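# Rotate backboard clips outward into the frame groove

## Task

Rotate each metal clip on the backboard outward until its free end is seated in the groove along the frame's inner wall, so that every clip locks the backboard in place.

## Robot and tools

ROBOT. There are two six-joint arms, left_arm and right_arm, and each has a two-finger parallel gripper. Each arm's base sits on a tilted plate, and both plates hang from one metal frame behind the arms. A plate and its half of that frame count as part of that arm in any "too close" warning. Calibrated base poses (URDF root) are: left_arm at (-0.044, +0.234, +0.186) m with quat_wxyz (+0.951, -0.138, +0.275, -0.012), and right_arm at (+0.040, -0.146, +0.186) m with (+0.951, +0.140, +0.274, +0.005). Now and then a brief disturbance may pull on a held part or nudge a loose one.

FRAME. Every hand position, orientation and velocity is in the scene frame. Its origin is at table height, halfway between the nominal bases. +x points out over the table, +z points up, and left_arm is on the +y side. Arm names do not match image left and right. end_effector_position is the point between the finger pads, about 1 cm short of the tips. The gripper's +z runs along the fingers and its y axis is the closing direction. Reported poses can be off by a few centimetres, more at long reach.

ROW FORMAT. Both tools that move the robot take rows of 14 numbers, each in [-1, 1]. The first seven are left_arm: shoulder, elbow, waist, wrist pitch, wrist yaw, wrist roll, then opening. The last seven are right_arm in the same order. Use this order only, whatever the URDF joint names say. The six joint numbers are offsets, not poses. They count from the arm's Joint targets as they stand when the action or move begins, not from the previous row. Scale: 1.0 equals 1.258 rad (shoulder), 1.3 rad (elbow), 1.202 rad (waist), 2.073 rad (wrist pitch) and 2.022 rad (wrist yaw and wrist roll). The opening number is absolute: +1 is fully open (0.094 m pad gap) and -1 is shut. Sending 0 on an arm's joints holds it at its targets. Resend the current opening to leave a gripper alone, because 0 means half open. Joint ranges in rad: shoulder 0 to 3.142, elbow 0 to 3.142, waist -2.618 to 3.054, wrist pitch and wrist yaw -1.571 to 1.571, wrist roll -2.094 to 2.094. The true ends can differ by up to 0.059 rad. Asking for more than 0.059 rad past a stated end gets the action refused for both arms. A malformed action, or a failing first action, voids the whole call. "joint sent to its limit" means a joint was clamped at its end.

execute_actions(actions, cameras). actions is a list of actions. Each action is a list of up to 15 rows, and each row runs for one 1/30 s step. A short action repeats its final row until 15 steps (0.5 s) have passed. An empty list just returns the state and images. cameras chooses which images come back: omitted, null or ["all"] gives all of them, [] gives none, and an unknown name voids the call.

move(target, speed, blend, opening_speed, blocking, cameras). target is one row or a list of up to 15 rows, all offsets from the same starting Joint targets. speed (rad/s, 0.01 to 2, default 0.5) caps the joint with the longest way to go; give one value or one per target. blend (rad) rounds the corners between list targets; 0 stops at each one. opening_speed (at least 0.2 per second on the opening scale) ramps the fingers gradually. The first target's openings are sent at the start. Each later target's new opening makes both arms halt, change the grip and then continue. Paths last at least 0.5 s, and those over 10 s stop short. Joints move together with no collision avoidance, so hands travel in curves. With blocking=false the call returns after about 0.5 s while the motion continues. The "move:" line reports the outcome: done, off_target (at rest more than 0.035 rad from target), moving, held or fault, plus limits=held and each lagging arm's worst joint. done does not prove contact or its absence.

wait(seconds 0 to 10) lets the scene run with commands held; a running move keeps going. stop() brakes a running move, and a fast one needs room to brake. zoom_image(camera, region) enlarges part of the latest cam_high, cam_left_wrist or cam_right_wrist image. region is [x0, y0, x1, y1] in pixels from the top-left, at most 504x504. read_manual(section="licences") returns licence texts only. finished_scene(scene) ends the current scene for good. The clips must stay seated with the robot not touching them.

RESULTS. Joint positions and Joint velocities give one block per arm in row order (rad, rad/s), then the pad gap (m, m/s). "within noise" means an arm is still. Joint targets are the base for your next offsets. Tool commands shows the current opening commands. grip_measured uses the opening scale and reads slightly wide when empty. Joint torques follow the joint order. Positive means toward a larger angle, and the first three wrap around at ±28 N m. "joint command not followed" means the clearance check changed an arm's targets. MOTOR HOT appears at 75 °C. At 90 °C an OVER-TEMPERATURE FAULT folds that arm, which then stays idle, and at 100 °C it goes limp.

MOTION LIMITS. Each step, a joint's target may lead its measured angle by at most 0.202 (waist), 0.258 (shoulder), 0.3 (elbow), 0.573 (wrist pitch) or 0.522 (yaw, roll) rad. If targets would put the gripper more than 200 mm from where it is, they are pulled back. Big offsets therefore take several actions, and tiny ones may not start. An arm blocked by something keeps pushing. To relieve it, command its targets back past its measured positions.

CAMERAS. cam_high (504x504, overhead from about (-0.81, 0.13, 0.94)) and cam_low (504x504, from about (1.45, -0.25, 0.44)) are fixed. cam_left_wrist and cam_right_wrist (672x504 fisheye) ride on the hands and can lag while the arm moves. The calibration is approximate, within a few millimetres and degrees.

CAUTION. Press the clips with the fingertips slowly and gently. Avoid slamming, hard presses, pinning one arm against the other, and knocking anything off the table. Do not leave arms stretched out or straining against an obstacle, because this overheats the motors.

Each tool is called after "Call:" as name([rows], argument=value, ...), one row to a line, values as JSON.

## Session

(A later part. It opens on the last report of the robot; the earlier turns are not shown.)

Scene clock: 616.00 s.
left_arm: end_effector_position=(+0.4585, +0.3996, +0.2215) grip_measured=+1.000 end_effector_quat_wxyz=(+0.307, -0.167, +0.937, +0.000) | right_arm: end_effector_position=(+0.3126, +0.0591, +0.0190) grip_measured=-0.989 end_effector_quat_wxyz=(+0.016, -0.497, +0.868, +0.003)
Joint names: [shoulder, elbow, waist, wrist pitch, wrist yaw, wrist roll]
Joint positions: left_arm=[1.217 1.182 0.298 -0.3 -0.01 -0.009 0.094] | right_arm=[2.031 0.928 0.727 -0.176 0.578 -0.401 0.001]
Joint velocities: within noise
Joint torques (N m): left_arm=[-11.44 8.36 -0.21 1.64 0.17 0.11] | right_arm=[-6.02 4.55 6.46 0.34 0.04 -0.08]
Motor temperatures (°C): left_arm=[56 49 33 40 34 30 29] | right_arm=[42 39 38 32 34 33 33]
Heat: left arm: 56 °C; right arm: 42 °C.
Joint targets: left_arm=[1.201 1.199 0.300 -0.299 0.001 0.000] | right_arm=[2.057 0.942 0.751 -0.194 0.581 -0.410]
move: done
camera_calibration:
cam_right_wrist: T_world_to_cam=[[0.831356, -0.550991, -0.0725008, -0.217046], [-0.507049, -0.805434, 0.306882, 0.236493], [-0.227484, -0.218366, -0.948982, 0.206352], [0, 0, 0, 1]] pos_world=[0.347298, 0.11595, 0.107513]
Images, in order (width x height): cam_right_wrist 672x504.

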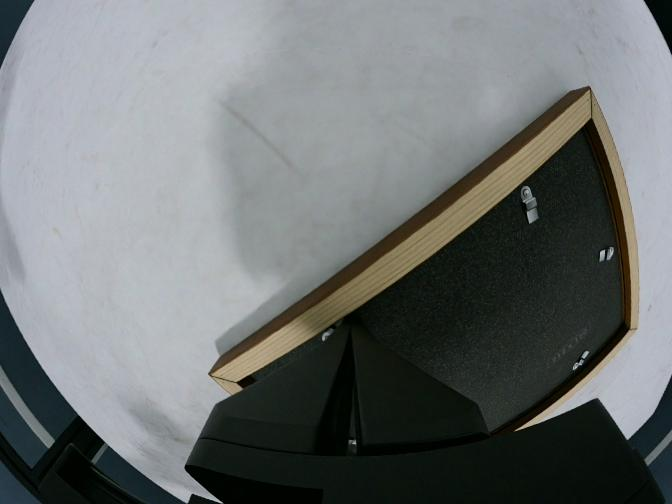

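Call:
move([
  [0,0,0,0,0,0,1, 0,0,0,0,0,-0.2527,-1],
  [0,0,0,0,0,0,1, -0.0374, -0.0385, 0.0067, 0.0232, 0.003, -0.2527,-1],
], speed=[0.5,0.1], cameras=["cam_right_wrist"])

Call:
zoom_image(camera="cam_right_wrist", region=[240, 240, 400, 360])

Scene clock: 668.03 s.
left_arm: end_effector_position=(+0.4585, +0.3996, +0.2215) grip_measured=+1.000 end_effector_quat_wxyz=(+0.307, -0.167, +0.937, +0.000) | right_arm: end_effector_position=(+0.3071, +0.0590, +0.0197) grip_measured=-0.989 end_effector_quat_wxyz=(-0.018, +0.704, -0.710, +0.004)
Joint names: [shoulder, elbow, waist, wrist pitch, wrist yaw, wrist roll]
Joint positions: left_arm=[1.217 1.182 0.298 -0.3 -0.01 -0.009 0.094] | right_arm=[2.029 0.906 0.739 -0.159 0.586 -0.912 0.001]
Joint velocities: within noise
Joint torques (N m): left_arm=[-11.43 8.39 -0.21 1.63 0.17 0.1] | right_arm=[-10.06 2.24 6.19 0.61 0.01 -0.08]
Motor temperatures (°C): left_arm=[56 49 32 40 33 30 29] | right_arm=[41 39 38 32 34 33 33]
Heat: left arm: 56 °C; right arm: 41 °C.
Joint targets: left_arm=[1.201 1.199 0.300 -0.299 0.001 0.000] | right_arm=[2.010 0.892 0.760 -0.146 0.587 -0.921]
move: done
camera_calibration:
cam_right_wrist: T_world_to_cam=[[0.996636, -0.0634226, -0.0519106, -0.292376], [-0.0438167, -0.947584, 0.316487, 0.0994097], [-0.0692621, -0.313148, -0.947175, 0.162733], [0, 0, 0, 1]] pos_world=[0.307019, 0.126615, 0.107498]
Images, in order (width x height): cam_right_wrist 672x504.

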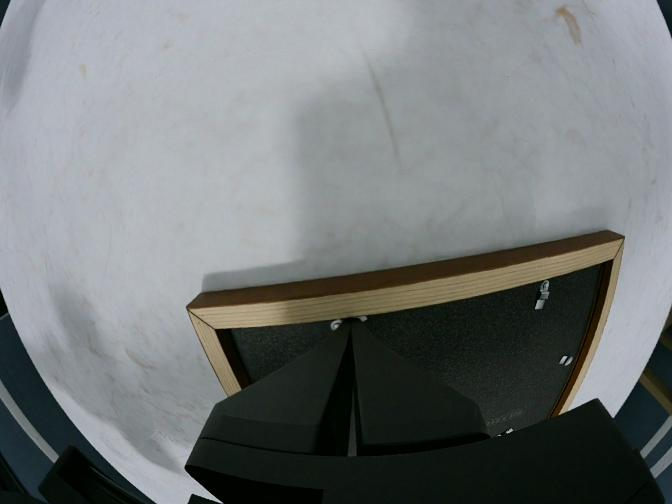

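Scaled by 3.150 from the camera's 672x504 image, which has a finer 960x720 frame.

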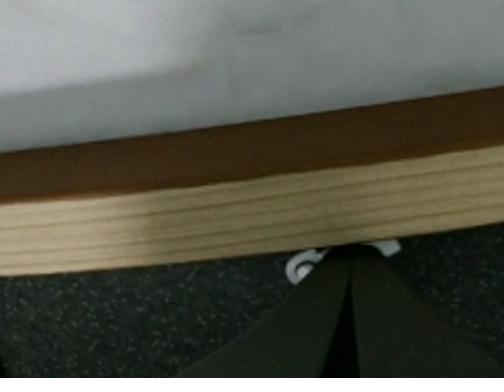

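Call:
move([
  [0,0,0,0,0,0,1, -0.0644, 0.0315, 0.0441, -0.0767, 0.0094, 0,-1],
  [0,0,0,0,0,0,1,  -0.0644, 0.0315, 0.0441, -0.0767, 0.0094, 0.98,-1],
], speed=[0.3,1.2], cameras=["cam_right_wrist"])

Call:
zoom_image(camera="cam_right_wrist", region=[240, 240, 400, 360])

Scene clock: 701.33 s.
left_arm: end_effector_position=(+0.4585, +0.3996, +0.2215) grip_measured=+1.000 end_effector_quat_wxyz=(+0.307, -0.167, +0.937, +0.000) | right_arm: end_effector_position=(+0.3086, +0.0596, +0.0490) grip_measured=-0.989 end_effector_quat_wxyz=(+0.015, +0.170, +0.985, +0.012)
Joint names: [shoulder, elbow, waist, wrist pitch, wrist yaw, wrist roll]
Joint positions: left_arm=[1.217 1.182 0.298 -0.3 -0.01 -0.009 0.094] | right_arm=[1.948 0.92 0.791 -0.287 0.603 1.052 0.001]
Joint velocities: within noise
Joint torques (N m): left_arm=[-11.47 8.4 -0.23 1.63 0.17 0.1] | right_arm=[-10.02 4.93 6.28 0.38 0.01 0.07]
Motor temperatures (°C): left_arm=[57 49 32 40 33 30 29] | right_arm=[46 38 38 32 34 33 33]
Heat: left arm: 57 °C; right arm: 46 °C.
Joint targets: left_arm=[1.201 1.199 0.300 -0.299 0.001 0.000] | right_arm=[1.929 0.933 0.813 -0.305 0.606 1.061]
move: done
camera_calibration:
cam_right_wrist: T_world_to_cam=[[-0.384124, -0.916562, -0.111188, 0.187496], [-0.888966, 0.334628, 0.312672, 0.275368], [-0.249376, 0.218947, -0.943331, 0.214468], [0, 0, 0, 1]] pos_world=[0.370298, 0.0327489, 0.137062]
Images, in order (width x height): cam_right_wrist 672x504.

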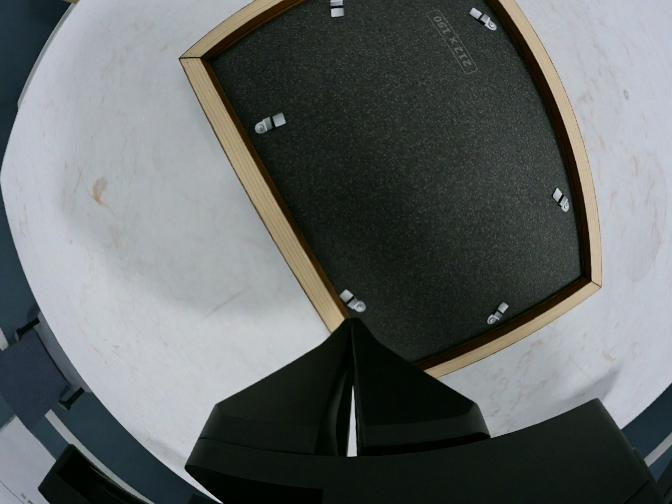

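Scaled by 3.150 from the camera's 672x504 image, which has a finer 960x720 frame.

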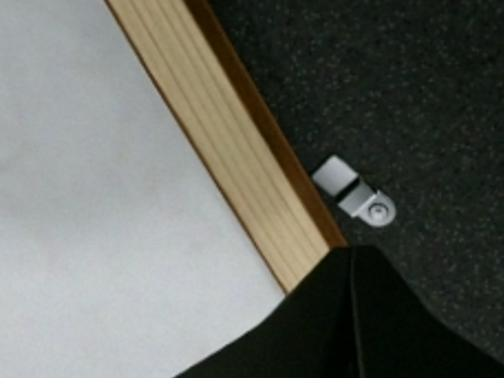

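Call:
move([
  [0,0,0,0,0,0,1, 0.0707,0.0031,-0.074,0.0475,-0.0203,-0.2478,-1],
  [0,0,0,0,0,0,1, 0.097,-0.02,-0.0923,0.0728,-0.0227,-0.2601,-1],
], speed=[0.6,0.1], cameras=["cam_right_wrist"])

Call:
zoom_image(camera="cam_right_wrist", region=[240, 240, 400, 360])

Scene clock: 754.37 s.
left_arm: end_effector_position=(+0.4585, +0.3996, +0.2215) grip_measured=+1.000 end_effector_quat_wxyz=(+0.307, -0.167, +0.937, +0.000) | right_arm: end_effector_position=(+0.3106, +0.0548, +0.0175) grip_measured=-0.989 end_effector_quat_wxyz=(+0.006, -0.045, +0.999, +0.010)
Joint names: [shoulder, elbow, waist, wrist pitch, wrist yaw, wrist roll]
Joint positions: left_arm=[1.217 1.182 0.298 -0.3 -0.01 -0.009 0.094] | right_arm=[2.025 0.92 0.715 -0.181 0.566 0.544 0.001]
Joint velocities: within noise
Joint torques (N m): left_arm=[-11.44 8.38 -0.18 1.63 0.17 0.11] | right_arm=[-6.01 2.44 3.54 0.7 -0.04 -0.14]
Motor temperatures (°C): left_arm=[58 48 32 40 33 30 29] | right_arm=[45 38 38 32 34 33 33]
Heat: left arm: 58 °C; right arm: 45 °C.
Joint targets: left_arm=[1.201 1.199 0.300 -0.299 0.001 0.000] | right_arm=[2.051 0.907 0.702 -0.154 0.560 0.535]
move: done
camera_calibration:
cam_right_wrist: T_world_to_cam=[[0.0330319, -0.994221, -0.102145, 0.0549252], [-0.943425, -0.0647552, 0.325201, 0.327136], [-0.329936, 0.0856245, -0.940112, 0.218504], [0, 0, 0, 1]] pos_world=[0.378907, 0.0570822, 0.104643]
Images, in order (width x height): cam_right_wrist 672x504.

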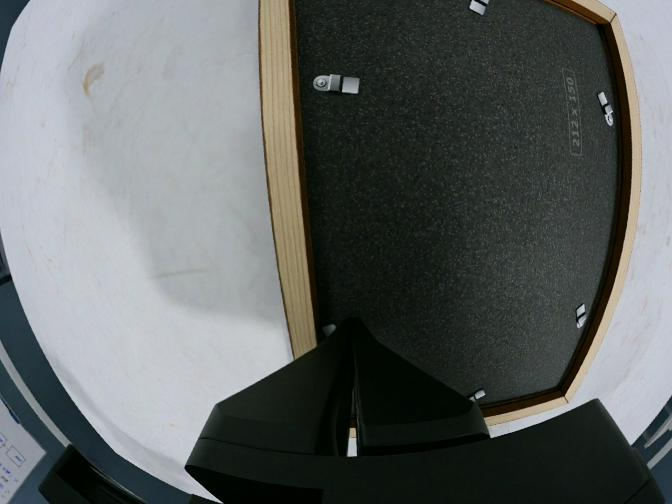

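Scaled by 3.150 from the camera's 672x504 image, which has a finer 960x720 frame.

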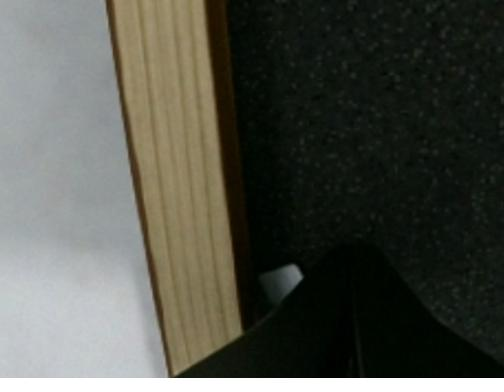

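Call:
move(target=[0,0,0,0,0,0,1, 0.0191,0.0431,0.0424,-0.0246,0.0084,0.0183,-1], speed=0.1, cameras=["cam_right_wrist"])

Call:
zoom_image(camera="cam_right_wrist", region=[240, 240, 400, 360])

Scene clock: 772.53 s.
left_arm: end_effector_position=(+0.4585, +0.3996, +0.2215) grip_measured=+1.000 end_effector_quat_wxyz=(+0.307, -0.167, +0.937, +0.000) | right_arm: end_effector_position=(+0.3110, +0.0564, +0.0177) grip_measured=-0.989 end_effector_quat_wxyz=(+0.007, -0.048, +0.999, -0.004)
Joint names: [shoulder, elbow, waist, wrist pitch, wrist yaw, wrist roll]
Joint positions: left_arm=[1.217 1.182 0.298 -0.3 -0.01 -0.009 0.094] | right_arm=[2.045 0.947 0.73 -0.213 0.594 0.562 0.001]
Joint velocities: within noise
Joint torques (N m): left_arm=[-11.44 8.39 -0.2 1.62 0.17 0.11] | right_arm=[-5.76 4.85 6.56 0.52 -0.16 0.07]
Motor temperatures (°C): left_arm=[58 48 32 40 33 30 29] | right_arm=[42 37 37 32 34 33 33]
Heat: left arm: 58 °C; right arm: 42 °C.
Joint targets: left_arm=[1.201 1.199 0.300 -0.299 0.001 0.000] | right_arm=[2.075 0.963 0.752 -0.205 0.577 0.572]
move: done
camera_calibration:
cam_right_wrist: T_world_to_cam=[[0.0405203, -0.996395, -0.0745368, 0.0538612], [-0.944263, -0.062577, 0.32319, 0.327676], [-0.326689, 0.0572866, -0.943394, 0.219361], [0, 0, 0, 1]] pos_world=[0.378892, 0.0616055, 0.105057]
Images, in order (width x height): cam_right_wrist 672x504.

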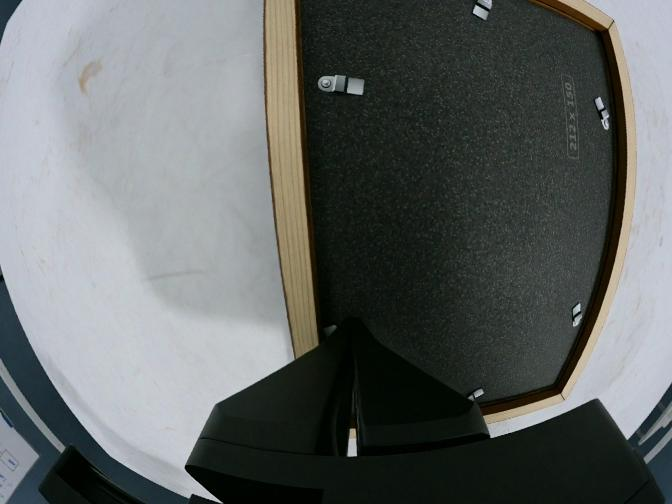

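Scaled by 3.150 from the camera's 672x504 image, which has a finer 960x720 frame.

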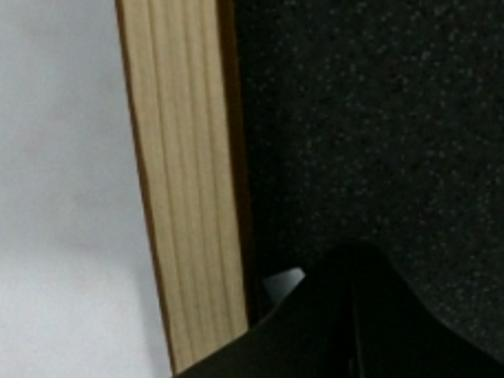

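Call:
move(target=[0,0,0,0,0,0,1, 0.0148,0.0137,0.0114,-0.0039,0.0016,0.0079,-1], speed=0.1, cameras=["cam_right_wrist"])

Call:
zoom_image(camera="cam_right_wrist", region=[240, 240, 400, 360])

Scene clock: 794.30 s.
left_arm: end_effector_position=(+0.4585, +0.3996, +0.2215) grip_measured=+1.000 end_effector_quat_wxyz=(+0.307, -0.167, +0.937, +0.000) | right_arm: end_effector_position=(+0.3110, +0.0591, +0.0178) grip_measured=-0.989 end_effector_quat_wxyz=(+0.010, -0.050, +0.999, -0.012)
Joint names: [shoulder, elbow, waist, wrist pitch, wrist yaw, wrist roll]
Joint positions: left_arm=[1.217 1.182 0.298 -0.3 -0.01 -0.009 0.094] | right_arm=[2.061 0.964 0.742 -0.228 0.613 0.578 0.001]
Joint velocities: within noise
Joint torques (N m): left_arm=[-11.45 8.38 -0.18 1.63 0.18 0.11] | right_arm=[-5.55 4.85 6.71 0.58 -0.27 0.13]
Motor temperatures (°C): left_arm=[58 48 32 40 33 30 29] | right_arm=[42 38 38 32 34 33 33]
Heat: left arm: 58 °C; right arm: 42 °C.
Joint targets: left_arm=[1.201 1.199 0.300 -0.299 0.001 0.000] | right_arm=[2.094 0.981 0.766 -0.213 0.581 0.588]
move: done
camera_calibration:
cam_right_wrist: T_world_to_cam=[[0.0429491, -0.99733, -0.0590613, 0.0555483], [-0.946187, -0.0595837, 0.318089, 0.328405], [-0.320759, 0.0422213, -0.946219, 0.218421], [0, 0, 0, 1]] pos_world=[0.378407, 0.0657455, 0.105493]
Images, in order (width x height): cam_right_wrist 672x504.

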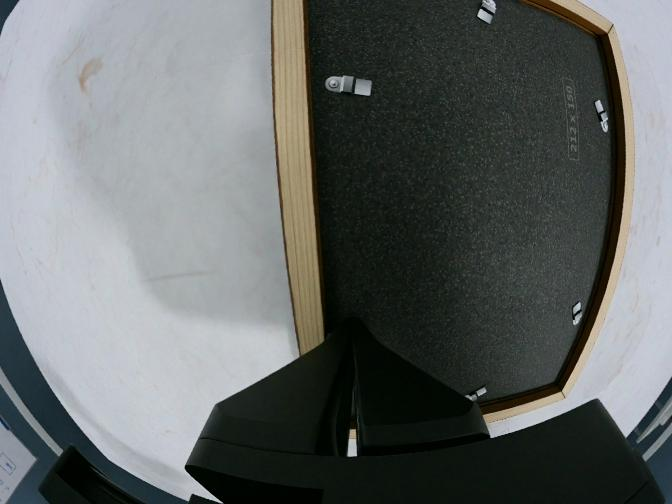

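Scaled by 3.150 from the camera's 672x504 image, which has a finer 960x720 frame.

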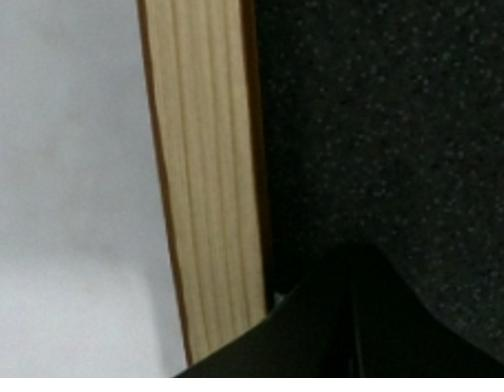

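Call:
move(target=[0,0,0,0,0,0,1, 0.0099,0.0091,0.0076,-0.0026,0.0011,0.0053,-1], speed=0.1, cameras=["cam_right_wrist"])

Call:
zoom_image(camera="cam_right_wrist", region=[240, 240, 400, 360])

Scene clock: 802.73 s.
left_arm: end_effector_position=(+0.4585, +0.3996, +0.2215) grip_measured=+1.000 end_effector_quat_wxyz=(+0.307, -0.167, +0.937, +0.000) | right_arm: end_effector_position=(+0.3109, +0.0603, +0.0179) grip_measured=-0.989 end_effector_quat_wxyz=(+0.011, -0.051, +0.998, -0.018)
Joint names: [shoulder, elbow, waist, wrist pitch, wrist yaw, wrist roll]
Joint positions: left_arm=[1.217 1.182 0.298 -0.3 -0.01 -0.009 0.094] | right_arm=[2.071 0.976 0.75 -0.24 0.626 0.588 0.001]
Joint velocities: within noise
Joint torques (N m): left_arm=[-11.45 8.39 -0.23 1.62 0.18 0.11] | right_arm=[-5.33 4.86 6.74 0.62 -0.4 0.1]
Motor temperatures (°C): left_arm=[58 48 32 40 33 30 29] | right_arm=[42 38 38 32 34 33 33]
Heat: left arm: 58 °C; right arm: 42 °C.
Joint targets: left_arm=[1.201 1.199 0.300 -0.299 0.001 0.000] | right_arm=[2.106 0.993 0.775 -0.219 0.583 0.599]
move: off_target (right_arm); right_arm: the wrist yaw is farthest, 0.043 rad from its target
camera_calibration:
cam_right_wrist: T_world_to_cam=[[0.0454982, -0.99786, -0.0469626, 0.0557301], [-0.947175, -0.058032, 0.315422, 0.328624], [-0.317473, 0.0301307, -0.947789, 0.218112], [0, 0, 0, 1]] pos_world=[0.377973, 0.0681097, 0.105686]
Images, in order (width x height): cam_right_wrist 672x504.

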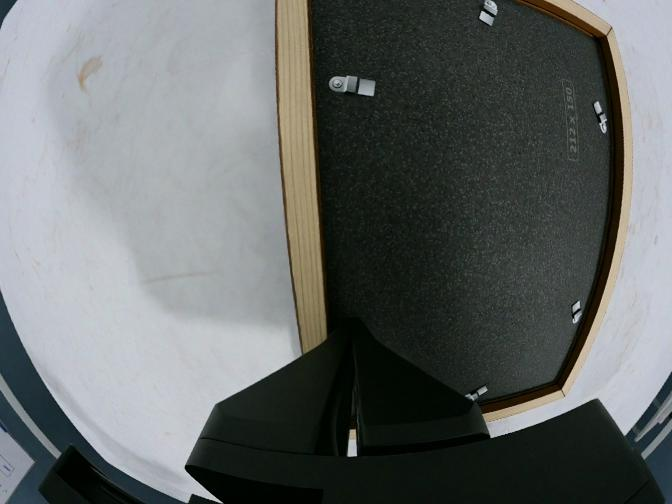

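Scaled by 3.150 from the camera's 672x504 image, which has a finer 960x720 frame.

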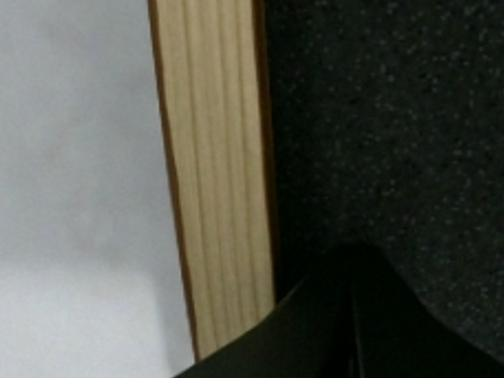

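Call:
move([
  [0,0,0,0,0,0,1, -0.07,-0.0631,-0.0549,0.0304,-0.0109,-0.0277,-1],
  [0,0,0,0,0,0,1, -0.0684,-0.0831,-0.0166,0.0376,-0.002,-0.0119,-1],
], speed=0.1, cameras=["cam_right_wrist"])

Call:
zoom_image(camera="cam_right_wrist", region=[240, 240, 400, 360])

Scene clock: 827.67 s.
left_arm: end_effector_position=(+0.4585, +0.3996, +0.2215) grip_measured=+1.000 end_effector_quat_wxyz=(+0.307, -0.167, +0.937, +0.000) | right_arm: end_effector_position=(+0.3081, +0.0591, +0.0180) grip_measured=-0.989 end_effector_quat_wxyz=(+0.018, -0.037, +0.999, +0.013)
Joint names: [shoulder, elbow, waist, wrist pitch, wrist yaw, wrist roll]
Joint positions: left_arm=[1.217 1.182 0.298 -0.3 -0.01 -0.009 0.094] | right_arm=[2.03 0.901 0.733 -0.141 0.58 0.566 0.001]
Joint velocities: within noise
Joint torques (N m): left_arm=[-11.43 8.39 -0.21 1.63 0.16 0.11] | right_arm=[-9.32 1.95 6.31 0.54 -0.01 0.05]
Motor temperatures (°C): left_arm=[58 48 32 40 33 30 29] | right_arm=[42 37 39 32 34 33 33]
Heat: left arm: 58 °C; right arm: 42 °C.
Joint targets: left_arm=[1.201 1.199 0.300 -0.299 0.001 0.000] | right_arm=[2.020 0.885 0.756 -0.140 0.579 0.575]
move: done
camera_calibration:
cam_right_wrist: T_world_to_cam=[[0.0191603, -0.993943, -0.108214, 0.0636655], [-0.951673, -0.0513119, 0.302796, 0.327068], [-0.306515, 0.0971824, -0.946892, 0.210002], [0, 0, 0, 1]] pos_world=[0.374411, 0.0596539, 0.106704]
Images, in order (width x height): cam_right_wrist 672x504.

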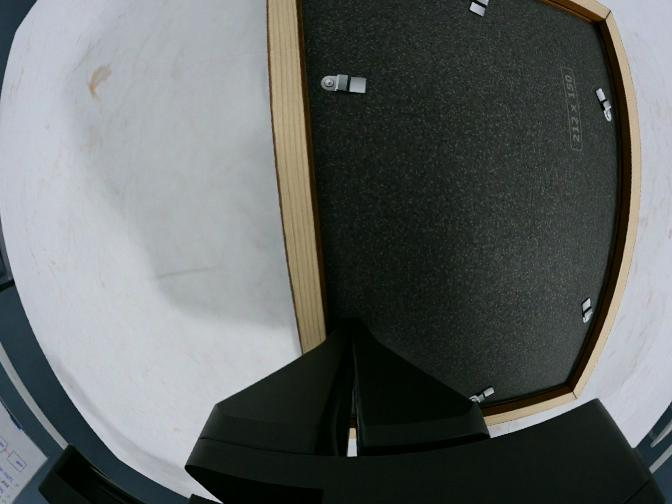

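Scaled by 3.150 from the camera's 672x504 image, which has a finer 960x720 frame.

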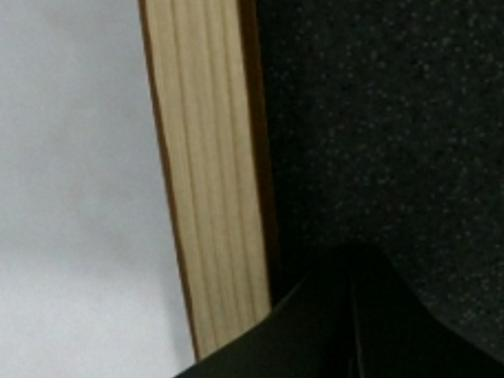

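Call:
move(target=[0,0,0,0,0,0,1, -0.0026,-0.0139,0.0063,0.0048,0.0009,0.0044,-1], speed=0.1, cameras=["cam_right_wrist"])

Scene clock: 836.57 s.
left_arm: end_effector_position=(+0.4585, +0.3996, +0.2215) grip_measured=+1.000 end_effector_quat_wxyz=(+0.307, -0.167, +0.937, +0.000) | right_arm: end_effector_position=(+0.3076, +0.0590, +0.0180) grip_measured=-0.989 end_effector_quat_wxyz=(+0.026, -0.032, +0.999, +0.011)
Joint names: [shoulder, elbow, waist, wrist pitch, wrist yaw, wrist roll]
Joint positions: left_arm=[1.217 1.182 0.298 -0.3 -0.01 -0.009 0.094] | right_arm=[2.03 0.887 0.739 -0.116 0.594 0.575 0.001]
Joint velocities: within noise
Joint torques (N m): left_arm=[-11.45 8.38 -0.17 1.63 0.17 0.11] | right_arm=[-9.46 1.62 6.49 0.37 -0.12 0.09]
Motor temperatures (°C): left_arm=[58 48 32 40 33 30 29] | right_arm=[42 37 39 32 34 33 33]
Heat: left arm: 58 °C; right arm: 42 °C.
Joint targets: left_arm=[1.201 1.199 0.300 -0.299 0.001 0.000] | right_arm=[2.017 0.867 0.763 -0.130 0.580 0.583]
move: done
camera_calibration:
cam_right_wrist: T_world_to_cam=[[0.0105747, -0.99431, -0.105995, 0.0662338], [-0.957129, -0.0407504, 0.286781, 0.327893], [-0.289469, 0.0984179, -0.952114, 0.204633], [0, 0, 0, 1]] pos_world=[0.37237, 0.0590792, 0.107821]
Images, in order (width x height): cam_right_wrist 672x504.

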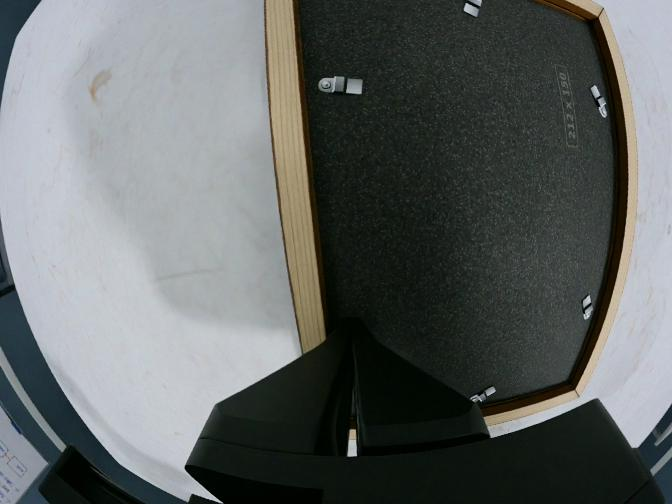

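Call:
move([
  [0,0,0,0,0,0,1, 0.0025,0.0226,-0.0129,-0.0079,-0.0018,-0.0089,-1],
  [0,0,0,0,0,0,1, -0.07,0.0508,0.0416,-0.0844,0.0129,0.2364,-1],
], speed=[0.2,0.6], cameras=["cam_right_wrist"])

Call:
zoom_image(camera="cam_right_wrist", region=[240, 240, 400, 360])

Scene clock: 848.13 s.
left_arm: end_effector_position=(+0.4585, +0.3996, +0.2215) grip_measured=+1.000 end_effector_quat_wxyz=(+0.307, -0.167, +0.937, +0.000) | right_arm: end_effector_position=(+0.3073, +0.0610, +0.0488) grip_measured=-0.989 end_effector_quat_wxyz=(+0.012, +0.170, +0.985, +0.015)
Joint names: [shoulder, elbow, waist, wrist pitch, wrist yaw, wrist roll]
Joint positions: left_arm=[1.217 1.182 0.298 -0.3 -0.01 -0.009 0.094] | right_arm=[1.948 0.919 0.791 -0.285 0.594 1.053 0.001]
Joint velocities: within noise
Joint torques (N m): left_arm=[-11.47 8.38 -0.2 1.63 0.17 0.11] | right_arm=[-10.07 5.14 6.28 0.31 0.13 0.08]
Motor temperatures (°C): left_arm=[59 48 32 40 33 30 29] | right_arm=[43 37 39 32 34 33 33]
Heat: left arm: 59 °C; right arm: 43 °C.
Joint targets: left_arm=[1.201 1.199 0.300 -0.299 0.001 0.000] | right_arm=[1.929 0.933 0.813 -0.306 0.607 1.062]
move: done
camera_calibration:
cam_right_wrist: T_world_to_cam=[[-0.385062, -0.915601, -0.115767, 0.188677], [-0.88707, 0.332585, 0.320147, 0.27294], [-0.254625, 0.22597, -0.940268, 0.214627], [0, 0, 0, 1]] pos_world=[0.369418, 0.0334785, 0.136268]
Images, in order (width x height): cam_right_wrist 672x504.

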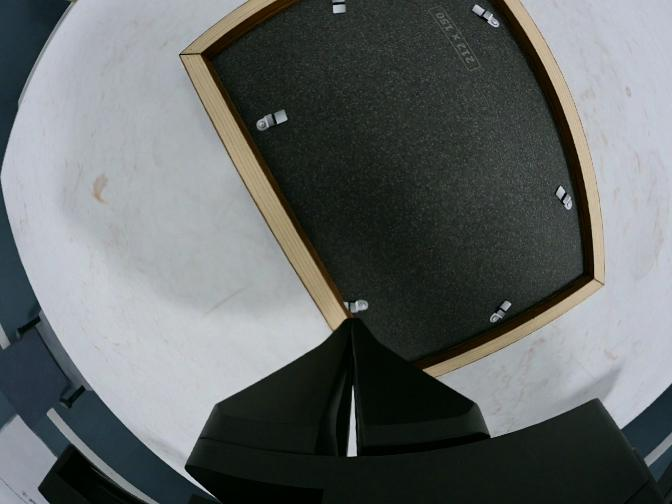

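Scaled by 3.150 from the camera's 672x504 image, which has a finer 960x720 frame.

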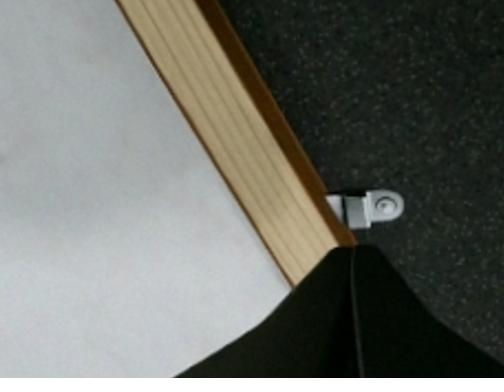

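Call:
move([
  [0,0,0,0,0,0,1, 0.0906,0.0262,-0.0594,0.0410,-0.0183,-0.2384,-1],
  [0,0,0,0,0,0,1, 0.1184,0.0077,-0.0774,0.0685,-0.0213,-0.2507,-1],
], speed=[0.6,0.1], cameras=["cam_right_wrist"])

Call:
zoom_image(camera="cam_right_wrist", region=[240, 240, 400, 360])

Scene clock: 906.07 s.
left_arm: end_effector_position=(+0.4585, +0.3996, +0.2215) grip_measured=+1.000 end_effector_quat_wxyz=(+0.307, -0.167, +0.937, +0.000) | right_arm: end_effector_position=(+0.3130, +0.0650, +0.0176) grip_measured=-0.989 end_effector_quat_wxyz=(+0.010, -0.042, +0.999, +0.013)
Joint names: [shoulder, elbow, waist, wrist pitch, wrist yaw, wrist roll]
Joint positions: left_arm=[1.217 1.182 0.298 -0.3 -0.01 -0.009 0.094] | right_arm=[2.05 0.951 0.732 -0.186 0.57 0.564 0.001]
Joint velocities: within noise
Joint torques (N m): left_arm=[-11.45 8.39 -0.18 1.63 0.17 0.1] | right_arm=[-5.9 2.78 3.86 0.67 -0.06 -0.06]
Motor temperatures (°C): left_arm=[59 48 32 40 33 30 29] | right_arm=[47 37 39 31 34 33 33]
Heat: left arm: 59 °C; right arm: 47 °C.
Joint targets: left_arm=[1.201 1.199 0.300 -0.299 0.001 0.000] | right_arm=[2.078 0.943 0.720 -0.163 0.564 0.554]
move: done
camera_calibration:
cam_right_wrist: T_world_to_cam=[[0.0275879, -0.993763, -0.108049, 0.0667531], [-0.946254, -0.0608069, 0.317657, 0.330794], [-0.322245, 0.0934783, -0.94203, 0.21565], [0, 0, 0, 1]] pos_world=[0.380666, 0.0662927, 0.105283]
Images, in order (width x height): cam_right_wrist 672x504.

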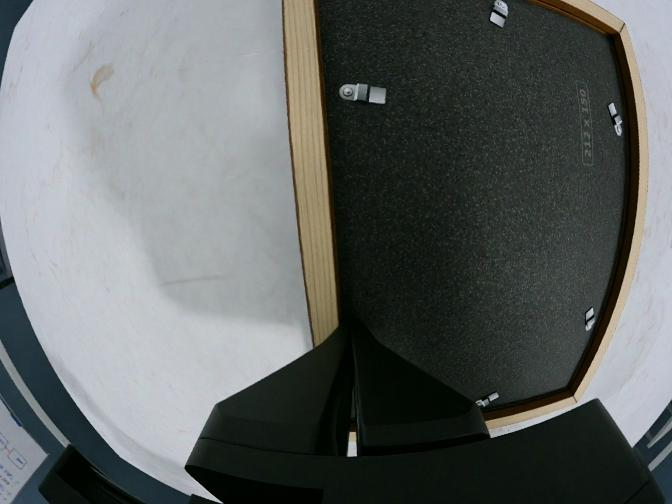

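Scaled by 3.150 from the camera's 672x504 image, which has a finer 960x720 frame.

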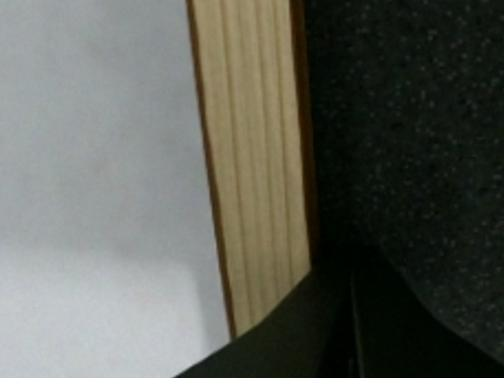

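Call:
move(target=[0,0,0,0,0,0,1, -0.0294,-0.0546,0.0549,0.0150,0.0109,0.0257,-1], speed=0.1, cameras=["cam_right_wrist"])

Call:
zoom_image(camera="cam_right_wrist", region=[240, 240, 400, 360])

Scene clock: 915.70 s.
left_arm: end_effector_position=(+0.4585, +0.3996, +0.2215) grip_measured=+1.000 end_effector_quat_wxyz=(+0.307, -0.167, +0.937, +0.000) | right_arm: end_effector_position=(+0.2991, +0.0637, +0.0178) grip_measured=-0.989 end_effector_quat_wxyz=(+0.024, -0.037, +0.999, +0.008)
Joint names: [shoulder, elbow, waist, wrist pitch, wrist yaw, wrist roll]
Joint positions: left_arm=[1.217 1.182 0.298 -0.3 -0.01 -0.009 0.094] | right_arm=[2.048 0.887 0.764 -0.122 0.603 0.598 0.001]
Joint velocities: within noise
Joint torques (N m): left_arm=[-11.44 8.4 -0.24 1.63 0.17 0.11] | right_arm=[-9.07 2.07 6.41 0.38 -0.17 0.05]
Motor temperatures (°C): left_arm=[59 48 32 40 33 30 29] | right_arm=[45 37 38 31 34 33 33]
Heat: left arm: 59 °C; right arm: 45 °C.
Joint targets: left_arm=[1.201 1.199 0.300 -0.299 0.000 0.000] | right_arm=[2.041 0.872 0.786 -0.132 0.586 0.606]
move: done
camera_calibration:
cam_right_wrist: T_world_to_cam=[[0.0204028, -0.994803, -0.0997568, 0.0679252], [-0.955465, -0.0487815, 0.291046, 0.31999], [-0.2944, 0.0893759, -0.951494, 0.203593], [0, 0, 0, 1]] pos_world=[0.364291, 0.0649855, 0.107361]
Images, in order (width x height): cam_right_wrist 672x504.

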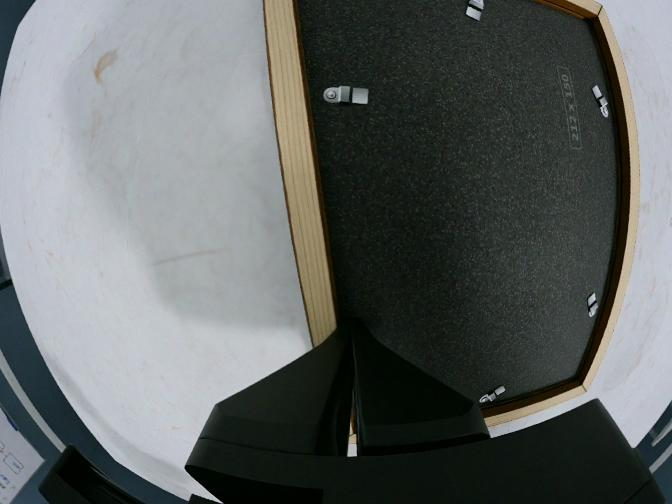

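Scaled by 3.150 from the camera's 672x504 image, which has a finer 960x720 frame.

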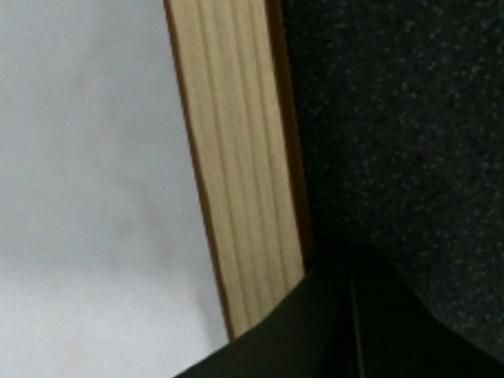

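Call:
move([
  [0,0,0,0,0,0,1, 0.0025,0.0226,-0.0129,-0.0079,-0.0018,-0.0089,-1],
  [0,0,0,0,0,0,1, -0.089,0.0469,0.0225,-0.0839,0.0104,0.2255,-1],
], speed=[0.2,0.6], cameras=["cam_right_wrist"])

Call:
zoom_image(camera="cam_right_wrist", region=[240, 240, 400, 360])

Scene clock: 928.47 s.
left_arm: end_effector_position=(+0.4585, +0.3996, +0.2215) grip_measured=+1.000 end_effector_quat_wxyz=(+0.307, -0.167, +0.937, +0.000) | right_arm: end_effector_position=(+0.3079, +0.0604, +0.0489) grip_measured=-0.989 end_effector_quat_wxyz=(+0.013, +0.171, +0.985, +0.014)
Joint names: [shoulder, elbow, waist, wrist pitch, wrist yaw, wrist roll]
Joint positions: left_arm=[1.217 1.182 0.298 -0.3 -0.01 -0.009 0.094] | right_arm=[1.948 0.919 0.791 -0.286 0.596 1.054 0.001]
Joint velocities: within noise
Joint torques (N m): left_arm=[-11.45 8.38 -0.21 1.63 0.17 0.1] | right_arm=[-10.09 5.01 6.26 0.28 0.14 0.1]
Motor temperatures (°C): left_arm=[59 48 32 40 33 30 29] | right_arm=[45 36 38 31 34 33 33]
Heat: left arm: 59 °C; right arm: 45 °C.
Joint targets: left_arm=[1.201 1.199 0.300 -0.299 0.000 0.000] | right_arm=[1.929 0.933 0.813 -0.306 0.606 1.063]
move: done
camera_calibration:
cam_right_wrist: T_world_to_cam=[[-0.386777, -0.915023, -0.114617, 0.188859], [-0.88686, 0.335015, 0.31819, 0.273493], [-0.252752, 0.224717, -0.941073, 0.214519], [0, 0, 0, 1]] pos_world=[0.369816, 0.0329801, 0.136502]
Images, in order (width x height): cam_right_wrist 672x504.

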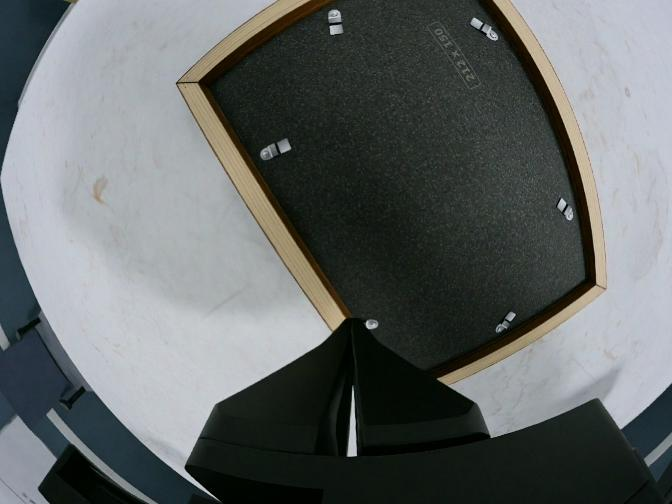

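Scaled by 3.150 from the camera's 672x504 image, which has a finer 960x720 frame.

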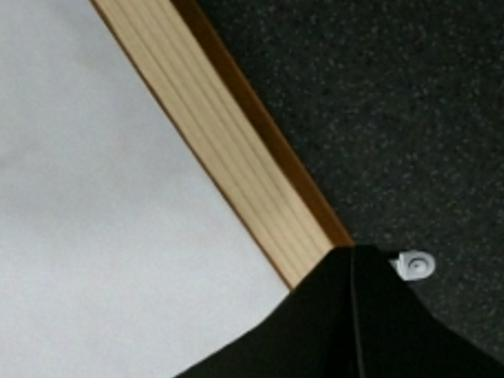

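Call:
move(target=[0,0,0,0,0,0,1, 0.0541,-0.0423,0.0175,0.0029,0,0.4931,-0.53], speed=0.6, cameras=["cam_right_wrist"])

Call:
zoom_image(camera="cam_right_wrist", region=[260, 250, 440, 385])

Scene clock: 1069.33 s.
left_arm: end_effector_position=(+0.4585, +0.3996, +0.2215) grip_measured=+1.000 end_effector_quat_wxyz=(+0.307, -0.167, +0.937, +0.000) | right_arm: end_effector_position=(+0.2869, +0.0585, +0.0427) grip_measured=-0.532 end_effector_quat_wxyz=(-0.001, +0.602, +0.799, +0.001)
Joint names: [shoulder, elbow, waist, wrist pitch, wrist yaw, wrist roll]
Joint positions: left_arm=[1.217 1.182 0.298 -0.3 -0.01 -0.009 0.094] | right_arm=[1.976 0.89 0.812 -0.287 0.596 2.051 0.022]
Joint velocities: within noise
Joint torques (N m): left_arm=[-11.44 8.38 -0.2 1.63 0.17 0.11] | right_arm=[-5.87 2.43 6.31 0.32 0.12 0.08]
Motor temperatures (°C): left_arm=[61 48 32 40 33 30 29] | right_arm=[46 36 39 31 34 33 33]
Heat: left arm: 61 °C; right arm: 46 °C.
Joint targets: left_arm=[1.201 1.199 0.300 -0.299 0.000 0.000] | right_arm=[1.997 0.878 0.834 -0.300 0.606 2.059]
move: done
camera_calibration:
cam_right_wrist: T_world_to_cam=[[-0.972188, -0.219419, -0.0818852, 0.304104], [-0.2342, 0.91132, 0.338594, 0.0356887], [0.000329791, 0.348355, -0.937363, 0.123859], [0, 0, 0, 1]] pos_world=[0.303963, -0.00894468, 0.128918]
Images, in order (width x height): cam_right_wrist 672x504.

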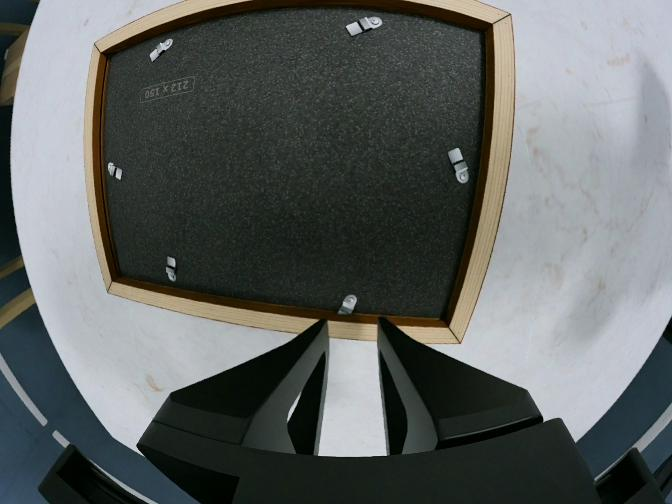

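Scaled by 2.800 from the camera's 672x504 image, which has a finer 960x720 frame.

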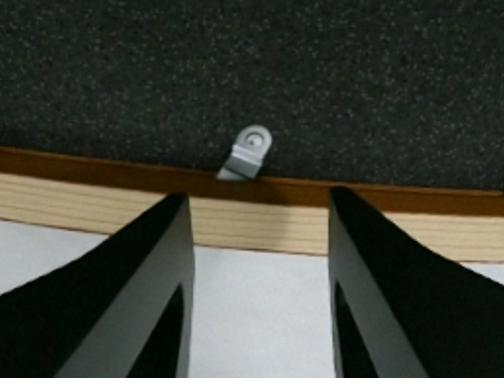

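Call:
move(target=[0,0,0,0,0,0,1, 0.0318,-0.0069,-0.0541,0.0468,-0.0129,-0.0143,-0.53], speed=0.3, cameras=["cam_right_wrist"])

Call:
zoom_image(camera="cam_right_wrist", region=[260, 250, 440, 385])

Scene clock: 1096.20 s.
left_arm: end_effector_position=(+0.4585, +0.3996, +0.2215) grip_measured=+1.000 end_effector_quat_wxyz=(+0.307, -0.167, +0.937, +0.000) | right_arm: end_effector_position=(+0.2869, +0.0576, +0.0267) grip_measured=-0.532 end_effector_quat_wxyz=(-0.003, +0.613, +0.790, +0.002)
Joint names: [shoulder, elbow, waist, wrist pitch, wrist yaw, wrist roll]
Joint positions: left_arm=[1.217 1.182 0.298 -0.3 -0.01 -0.009 0.094] | right_arm=[2.016 0.88 0.778 -0.212 0.583 2.039 0.022]
Joint velocities: within noise
Joint torques (N m): left_arm=[-11.47 8.38 -0.17 1.63 0.17 0.11] | right_arm=[-6.06 2.14 3.82 0.53 -0.09 -0.08]
Motor temperatures (°C): left_arm=[61 48 32 40 33 30 29] | right_arm=[43 36 39 31 34 33 33]
Heat: left arm: 61 °C; right arm: 43 °C.
Joint targets: left_arm=[1.201 1.199 0.300 -0.299 0.000 0.000] | right_arm=[2.037 0.869 0.769 -0.203 0.580 2.031]
move: done
camera_calibration:
cam_right_wrist: T_world_to_cam=[[-0.978385, -0.190516, -0.0804126, 0.302687], [-0.206631, 0.915977, 0.343933, 0.0335324], [0.00813145, 0.353115, -0.935545, 0.106629], [0, 0, 0, 1]] pos_world=[0.302206, -0.0107005, 0.112563]
Images, in order (width x height): cam_right_wrist 672x504.

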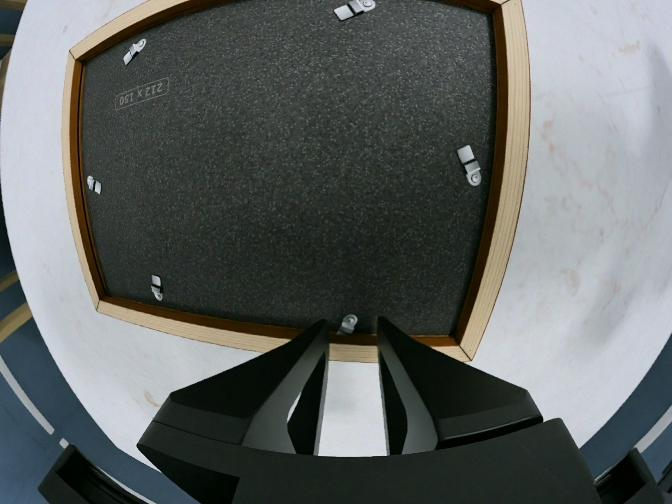

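Scaled by 2.800 from the camera's 672x504 image, which has a finer 960x720 frame.

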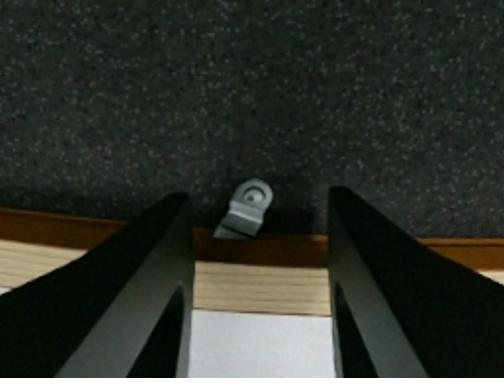

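Call:
move(target=[0,0,0,0,0,0,1, 0.0143,-0.0054,-0.0191,0.0212,-0.0049,0.0242,-0.53], speed=0.15, cameras=["cam_right_wrist"])

Call:
zoom_image(camera="cam_right_wrist", region=[260, 250, 440, 385])

Scene clock: 1131.63 s.
left_arm: end_effector_position=(+0.4585, +0.3996, +0.2215) grip_measured=+1.000 end_effector_quat_wxyz=(+0.307, -0.167, +0.937, +0.000) | right_arm: end_effector_position=(+0.2881, +0.0567, +0.0188) grip_measured=-0.532 end_effector_quat_wxyz=(-0.005, +0.636, +0.771, +0.005)
Joint names: [shoulder, elbow, waist, wrist pitch, wrist yaw, wrist roll]
Joint positions: left_arm=[1.217 1.182 0.298 -0.3 -0.01 -0.009 0.094] | right_arm=[2.033 0.874 0.757 -0.169 0.574 2.071 0.022]
Joint velocities: within noise
Joint torques (N m): left_arm=[-11.43 8.38 -0.21 1.62 0.17 0.1] | right_arm=[-6.02 2.22 3.73 0.55 -0.05 0.08]
Motor temperatures (°C): left_arm=[61 48 32 40 33 30 29] | right_arm=[43 35 38 31 34 33 32]
Heat: left arm: 61 °C; right arm: 43 °C.
Joint targets: left_arm=[1.201 1.199 0.300 -0.299 0.000 0.000] | right_arm=[2.055 0.862 0.746 -0.159 0.570 2.080]
move: done
camera_calibration:
cam_right_wrist: T_world_to_cam=[[-0.987938, -0.131535, -0.0817163, 0.302555], [-0.152019, 0.924295, 0.350098, 0.0211115], [0.0294798, 0.358298, -0.933142, 0.0930046], [0, 0, 0, 1]] pos_world=[0.299373, -0.0130401, 0.104119]
Images, in order (width x height): cam_right_wrist 672x504.

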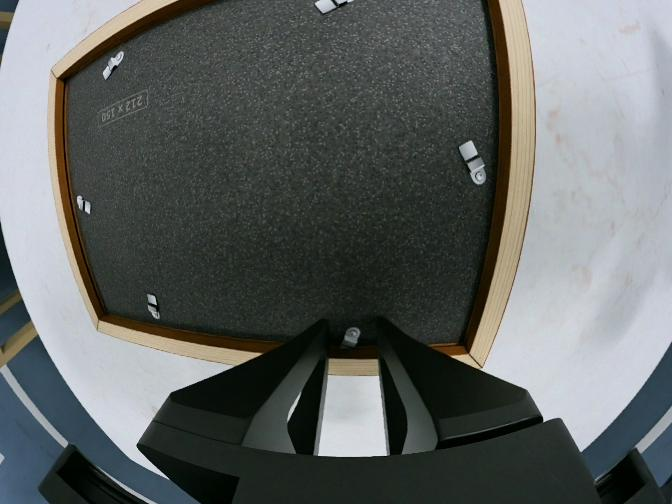

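Scaled by 2.800 from the camera's 672x504 image, which has a finer 960x720 frame.

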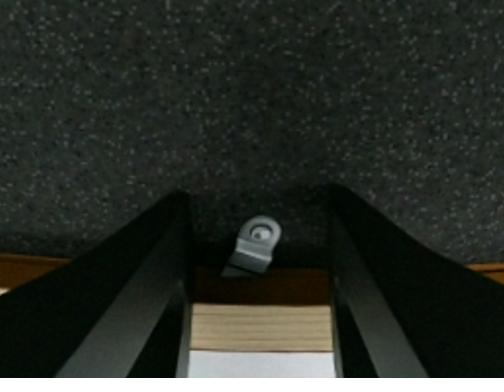

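Call:
move([
  [0,0,0,0,0,0,1, 0.0026,-0.0005,-0.0018,0.0026,-0.0002,-0.001,-0.53],
  [0,0,0,0,0,0,1, 0.0026,-0.0005,-0.0018,0.0026,-0.0002,-0.001,-0.9],
], speed=0.15, opening_speed=0.4, cameras=["cam_right_wrist"])

Call:
zoom_image(camera="cam_right_wrist", region=[260, 250, 440, 385])

Scene clock: 1143.30 s.
left_arm: end_effector_position=(+0.4585, +0.3996, +0.2215) grip_measured=+1.000 end_effector_quat_wxyz=(+0.307, -0.167, +0.937, +0.000) | right_arm: end_effector_position=(+0.2893, +0.0576, +0.0188) grip_measured=-0.897 end_effector_quat_wxyz=(-0.005, +0.638, +0.770, +0.008)
Joint names: [shoulder, elbow, waist, wrist pitch, wrist yaw, wrist roll]
Joint positions: left_arm=[1.217 1.182 0.298 -0.3 -0.01 -0.009 0.094] | right_arm=[2.033 0.874 0.757 -0.162 0.574 2.072 0.005]
Joint velocities: within noise
Joint torques (N m): left_arm=[-11.47 8.39 -0.21 1.63 0.17 0.1] | right_arm=[-5.64 2.24 3.41 0.53 0.01 0.04]
Motor temperatures (°C): left_arm=[61 48 32 40 33 30 29] | right_arm=[43 35 37 31 34 33 32]
Heat: left arm: 61 °C; right arm: 43 °C.
Joint targets: left_arm=[1.201 1.199 0.300 -0.299 0.000 0.000] | right_arm=[2.058 0.861 0.744 -0.154 0.570 2.077]
move: done
camera_calibration:
cam_right_wrist: T_world_to_cam=[[-0.988158, -0.12672, -0.0865161, 0.303711], [-0.149344, 0.923693, 0.352827, 0.0196047], [0.035204, 0.36157, -0.93168, 0.0907671], [0, 0, 0, 1]] pos_world=[0.299847, -0.012441, 0.103925]
Images, in order (width x height): cam_right_wrist 672x504.

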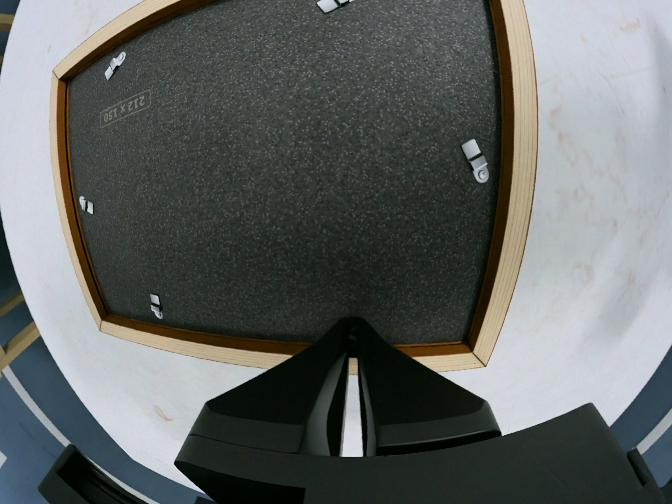

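Scaled by 2.800 from the camera's 672x504 image, which has a finer 960x720 frame.

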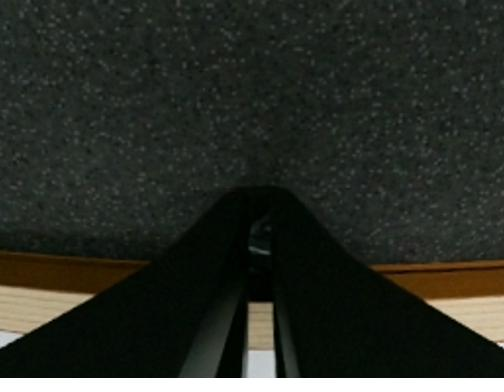

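Call:
move(target=[0,0,0,0,0,0,1, 0,0,0,0,0,0,-0.5], opening_speed=1, cameras=["cam_right_wrist"])

Call:
zoom_image(camera="cam_right_wrist", region=[260, 250, 440, 385])

Scene clock: 1151.40 s.
left_arm: end_effector_position=(+0.4585, +0.3996, +0.2215) grip_measured=+1.000 end_effector_quat_wxyz=(+0.307, -0.167, +0.937, +0.000) | right_arm: end_effector_position=(+0.2889, +0.0570, +0.0178) grip_measured=-0.502 end_effector_quat_wxyz=(-0.005, +0.638, +0.770, +0.006)
Joint names: [shoulder, elbow, waist, wrist pitch, wrist yaw, wrist roll]
Joint positions: left_arm=[1.217 1.182 0.298 -0.3 -0.01 -0.009 0.094] | right_arm=[2.035 0.874 0.755 -0.162 0.574 2.072 0.023]
Joint velocities: within noise
Joint torques (N m): left_arm=[-11.44 8.39 -0.18 1.63 0.17 0.1] | right_arm=[-6.04 2.13 3.71 0.53 -0.02 0.05]
Motor temperatures (°C): left_arm=[61 48 32 40 33 30 29] | right_arm=[43 35 37 31 34 33 32]
Heat: left arm: 61 °C; right arm: 43 °C.
Joint targets: left_arm=[1.201 1.199 0.300 -0.299 0.000 0.000] | right_arm=[2.058 0.861 0.744 -0.154 0.570 2.077]
move: done
camera_calibration:
cam_right_wrist: T_world_to_cam=[[-0.988416, -0.126118, -0.0844308, 0.303182], [-0.147962, 0.924591, 0.351053, 0.0201035], [0.0337898, 0.359479, -0.932541, 0.090631], [0, 0, 0, 1]] pos_world=[0.299582, -0.0129307, 0.103058]
Images, in order (width x height): cam_right_wrist 672x504.

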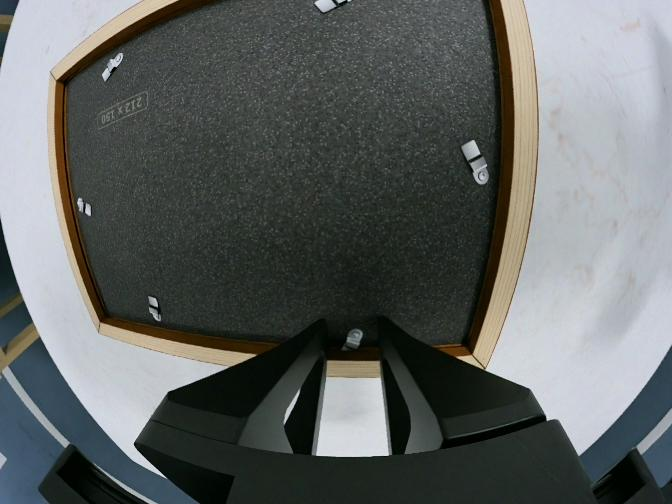

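Scaled by 2.800 from the camera's 672x504 image, which has a finer 960x720 frame.

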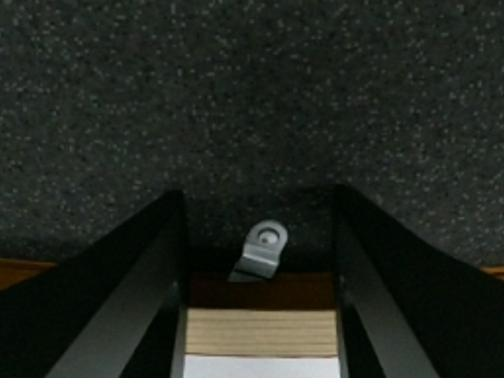

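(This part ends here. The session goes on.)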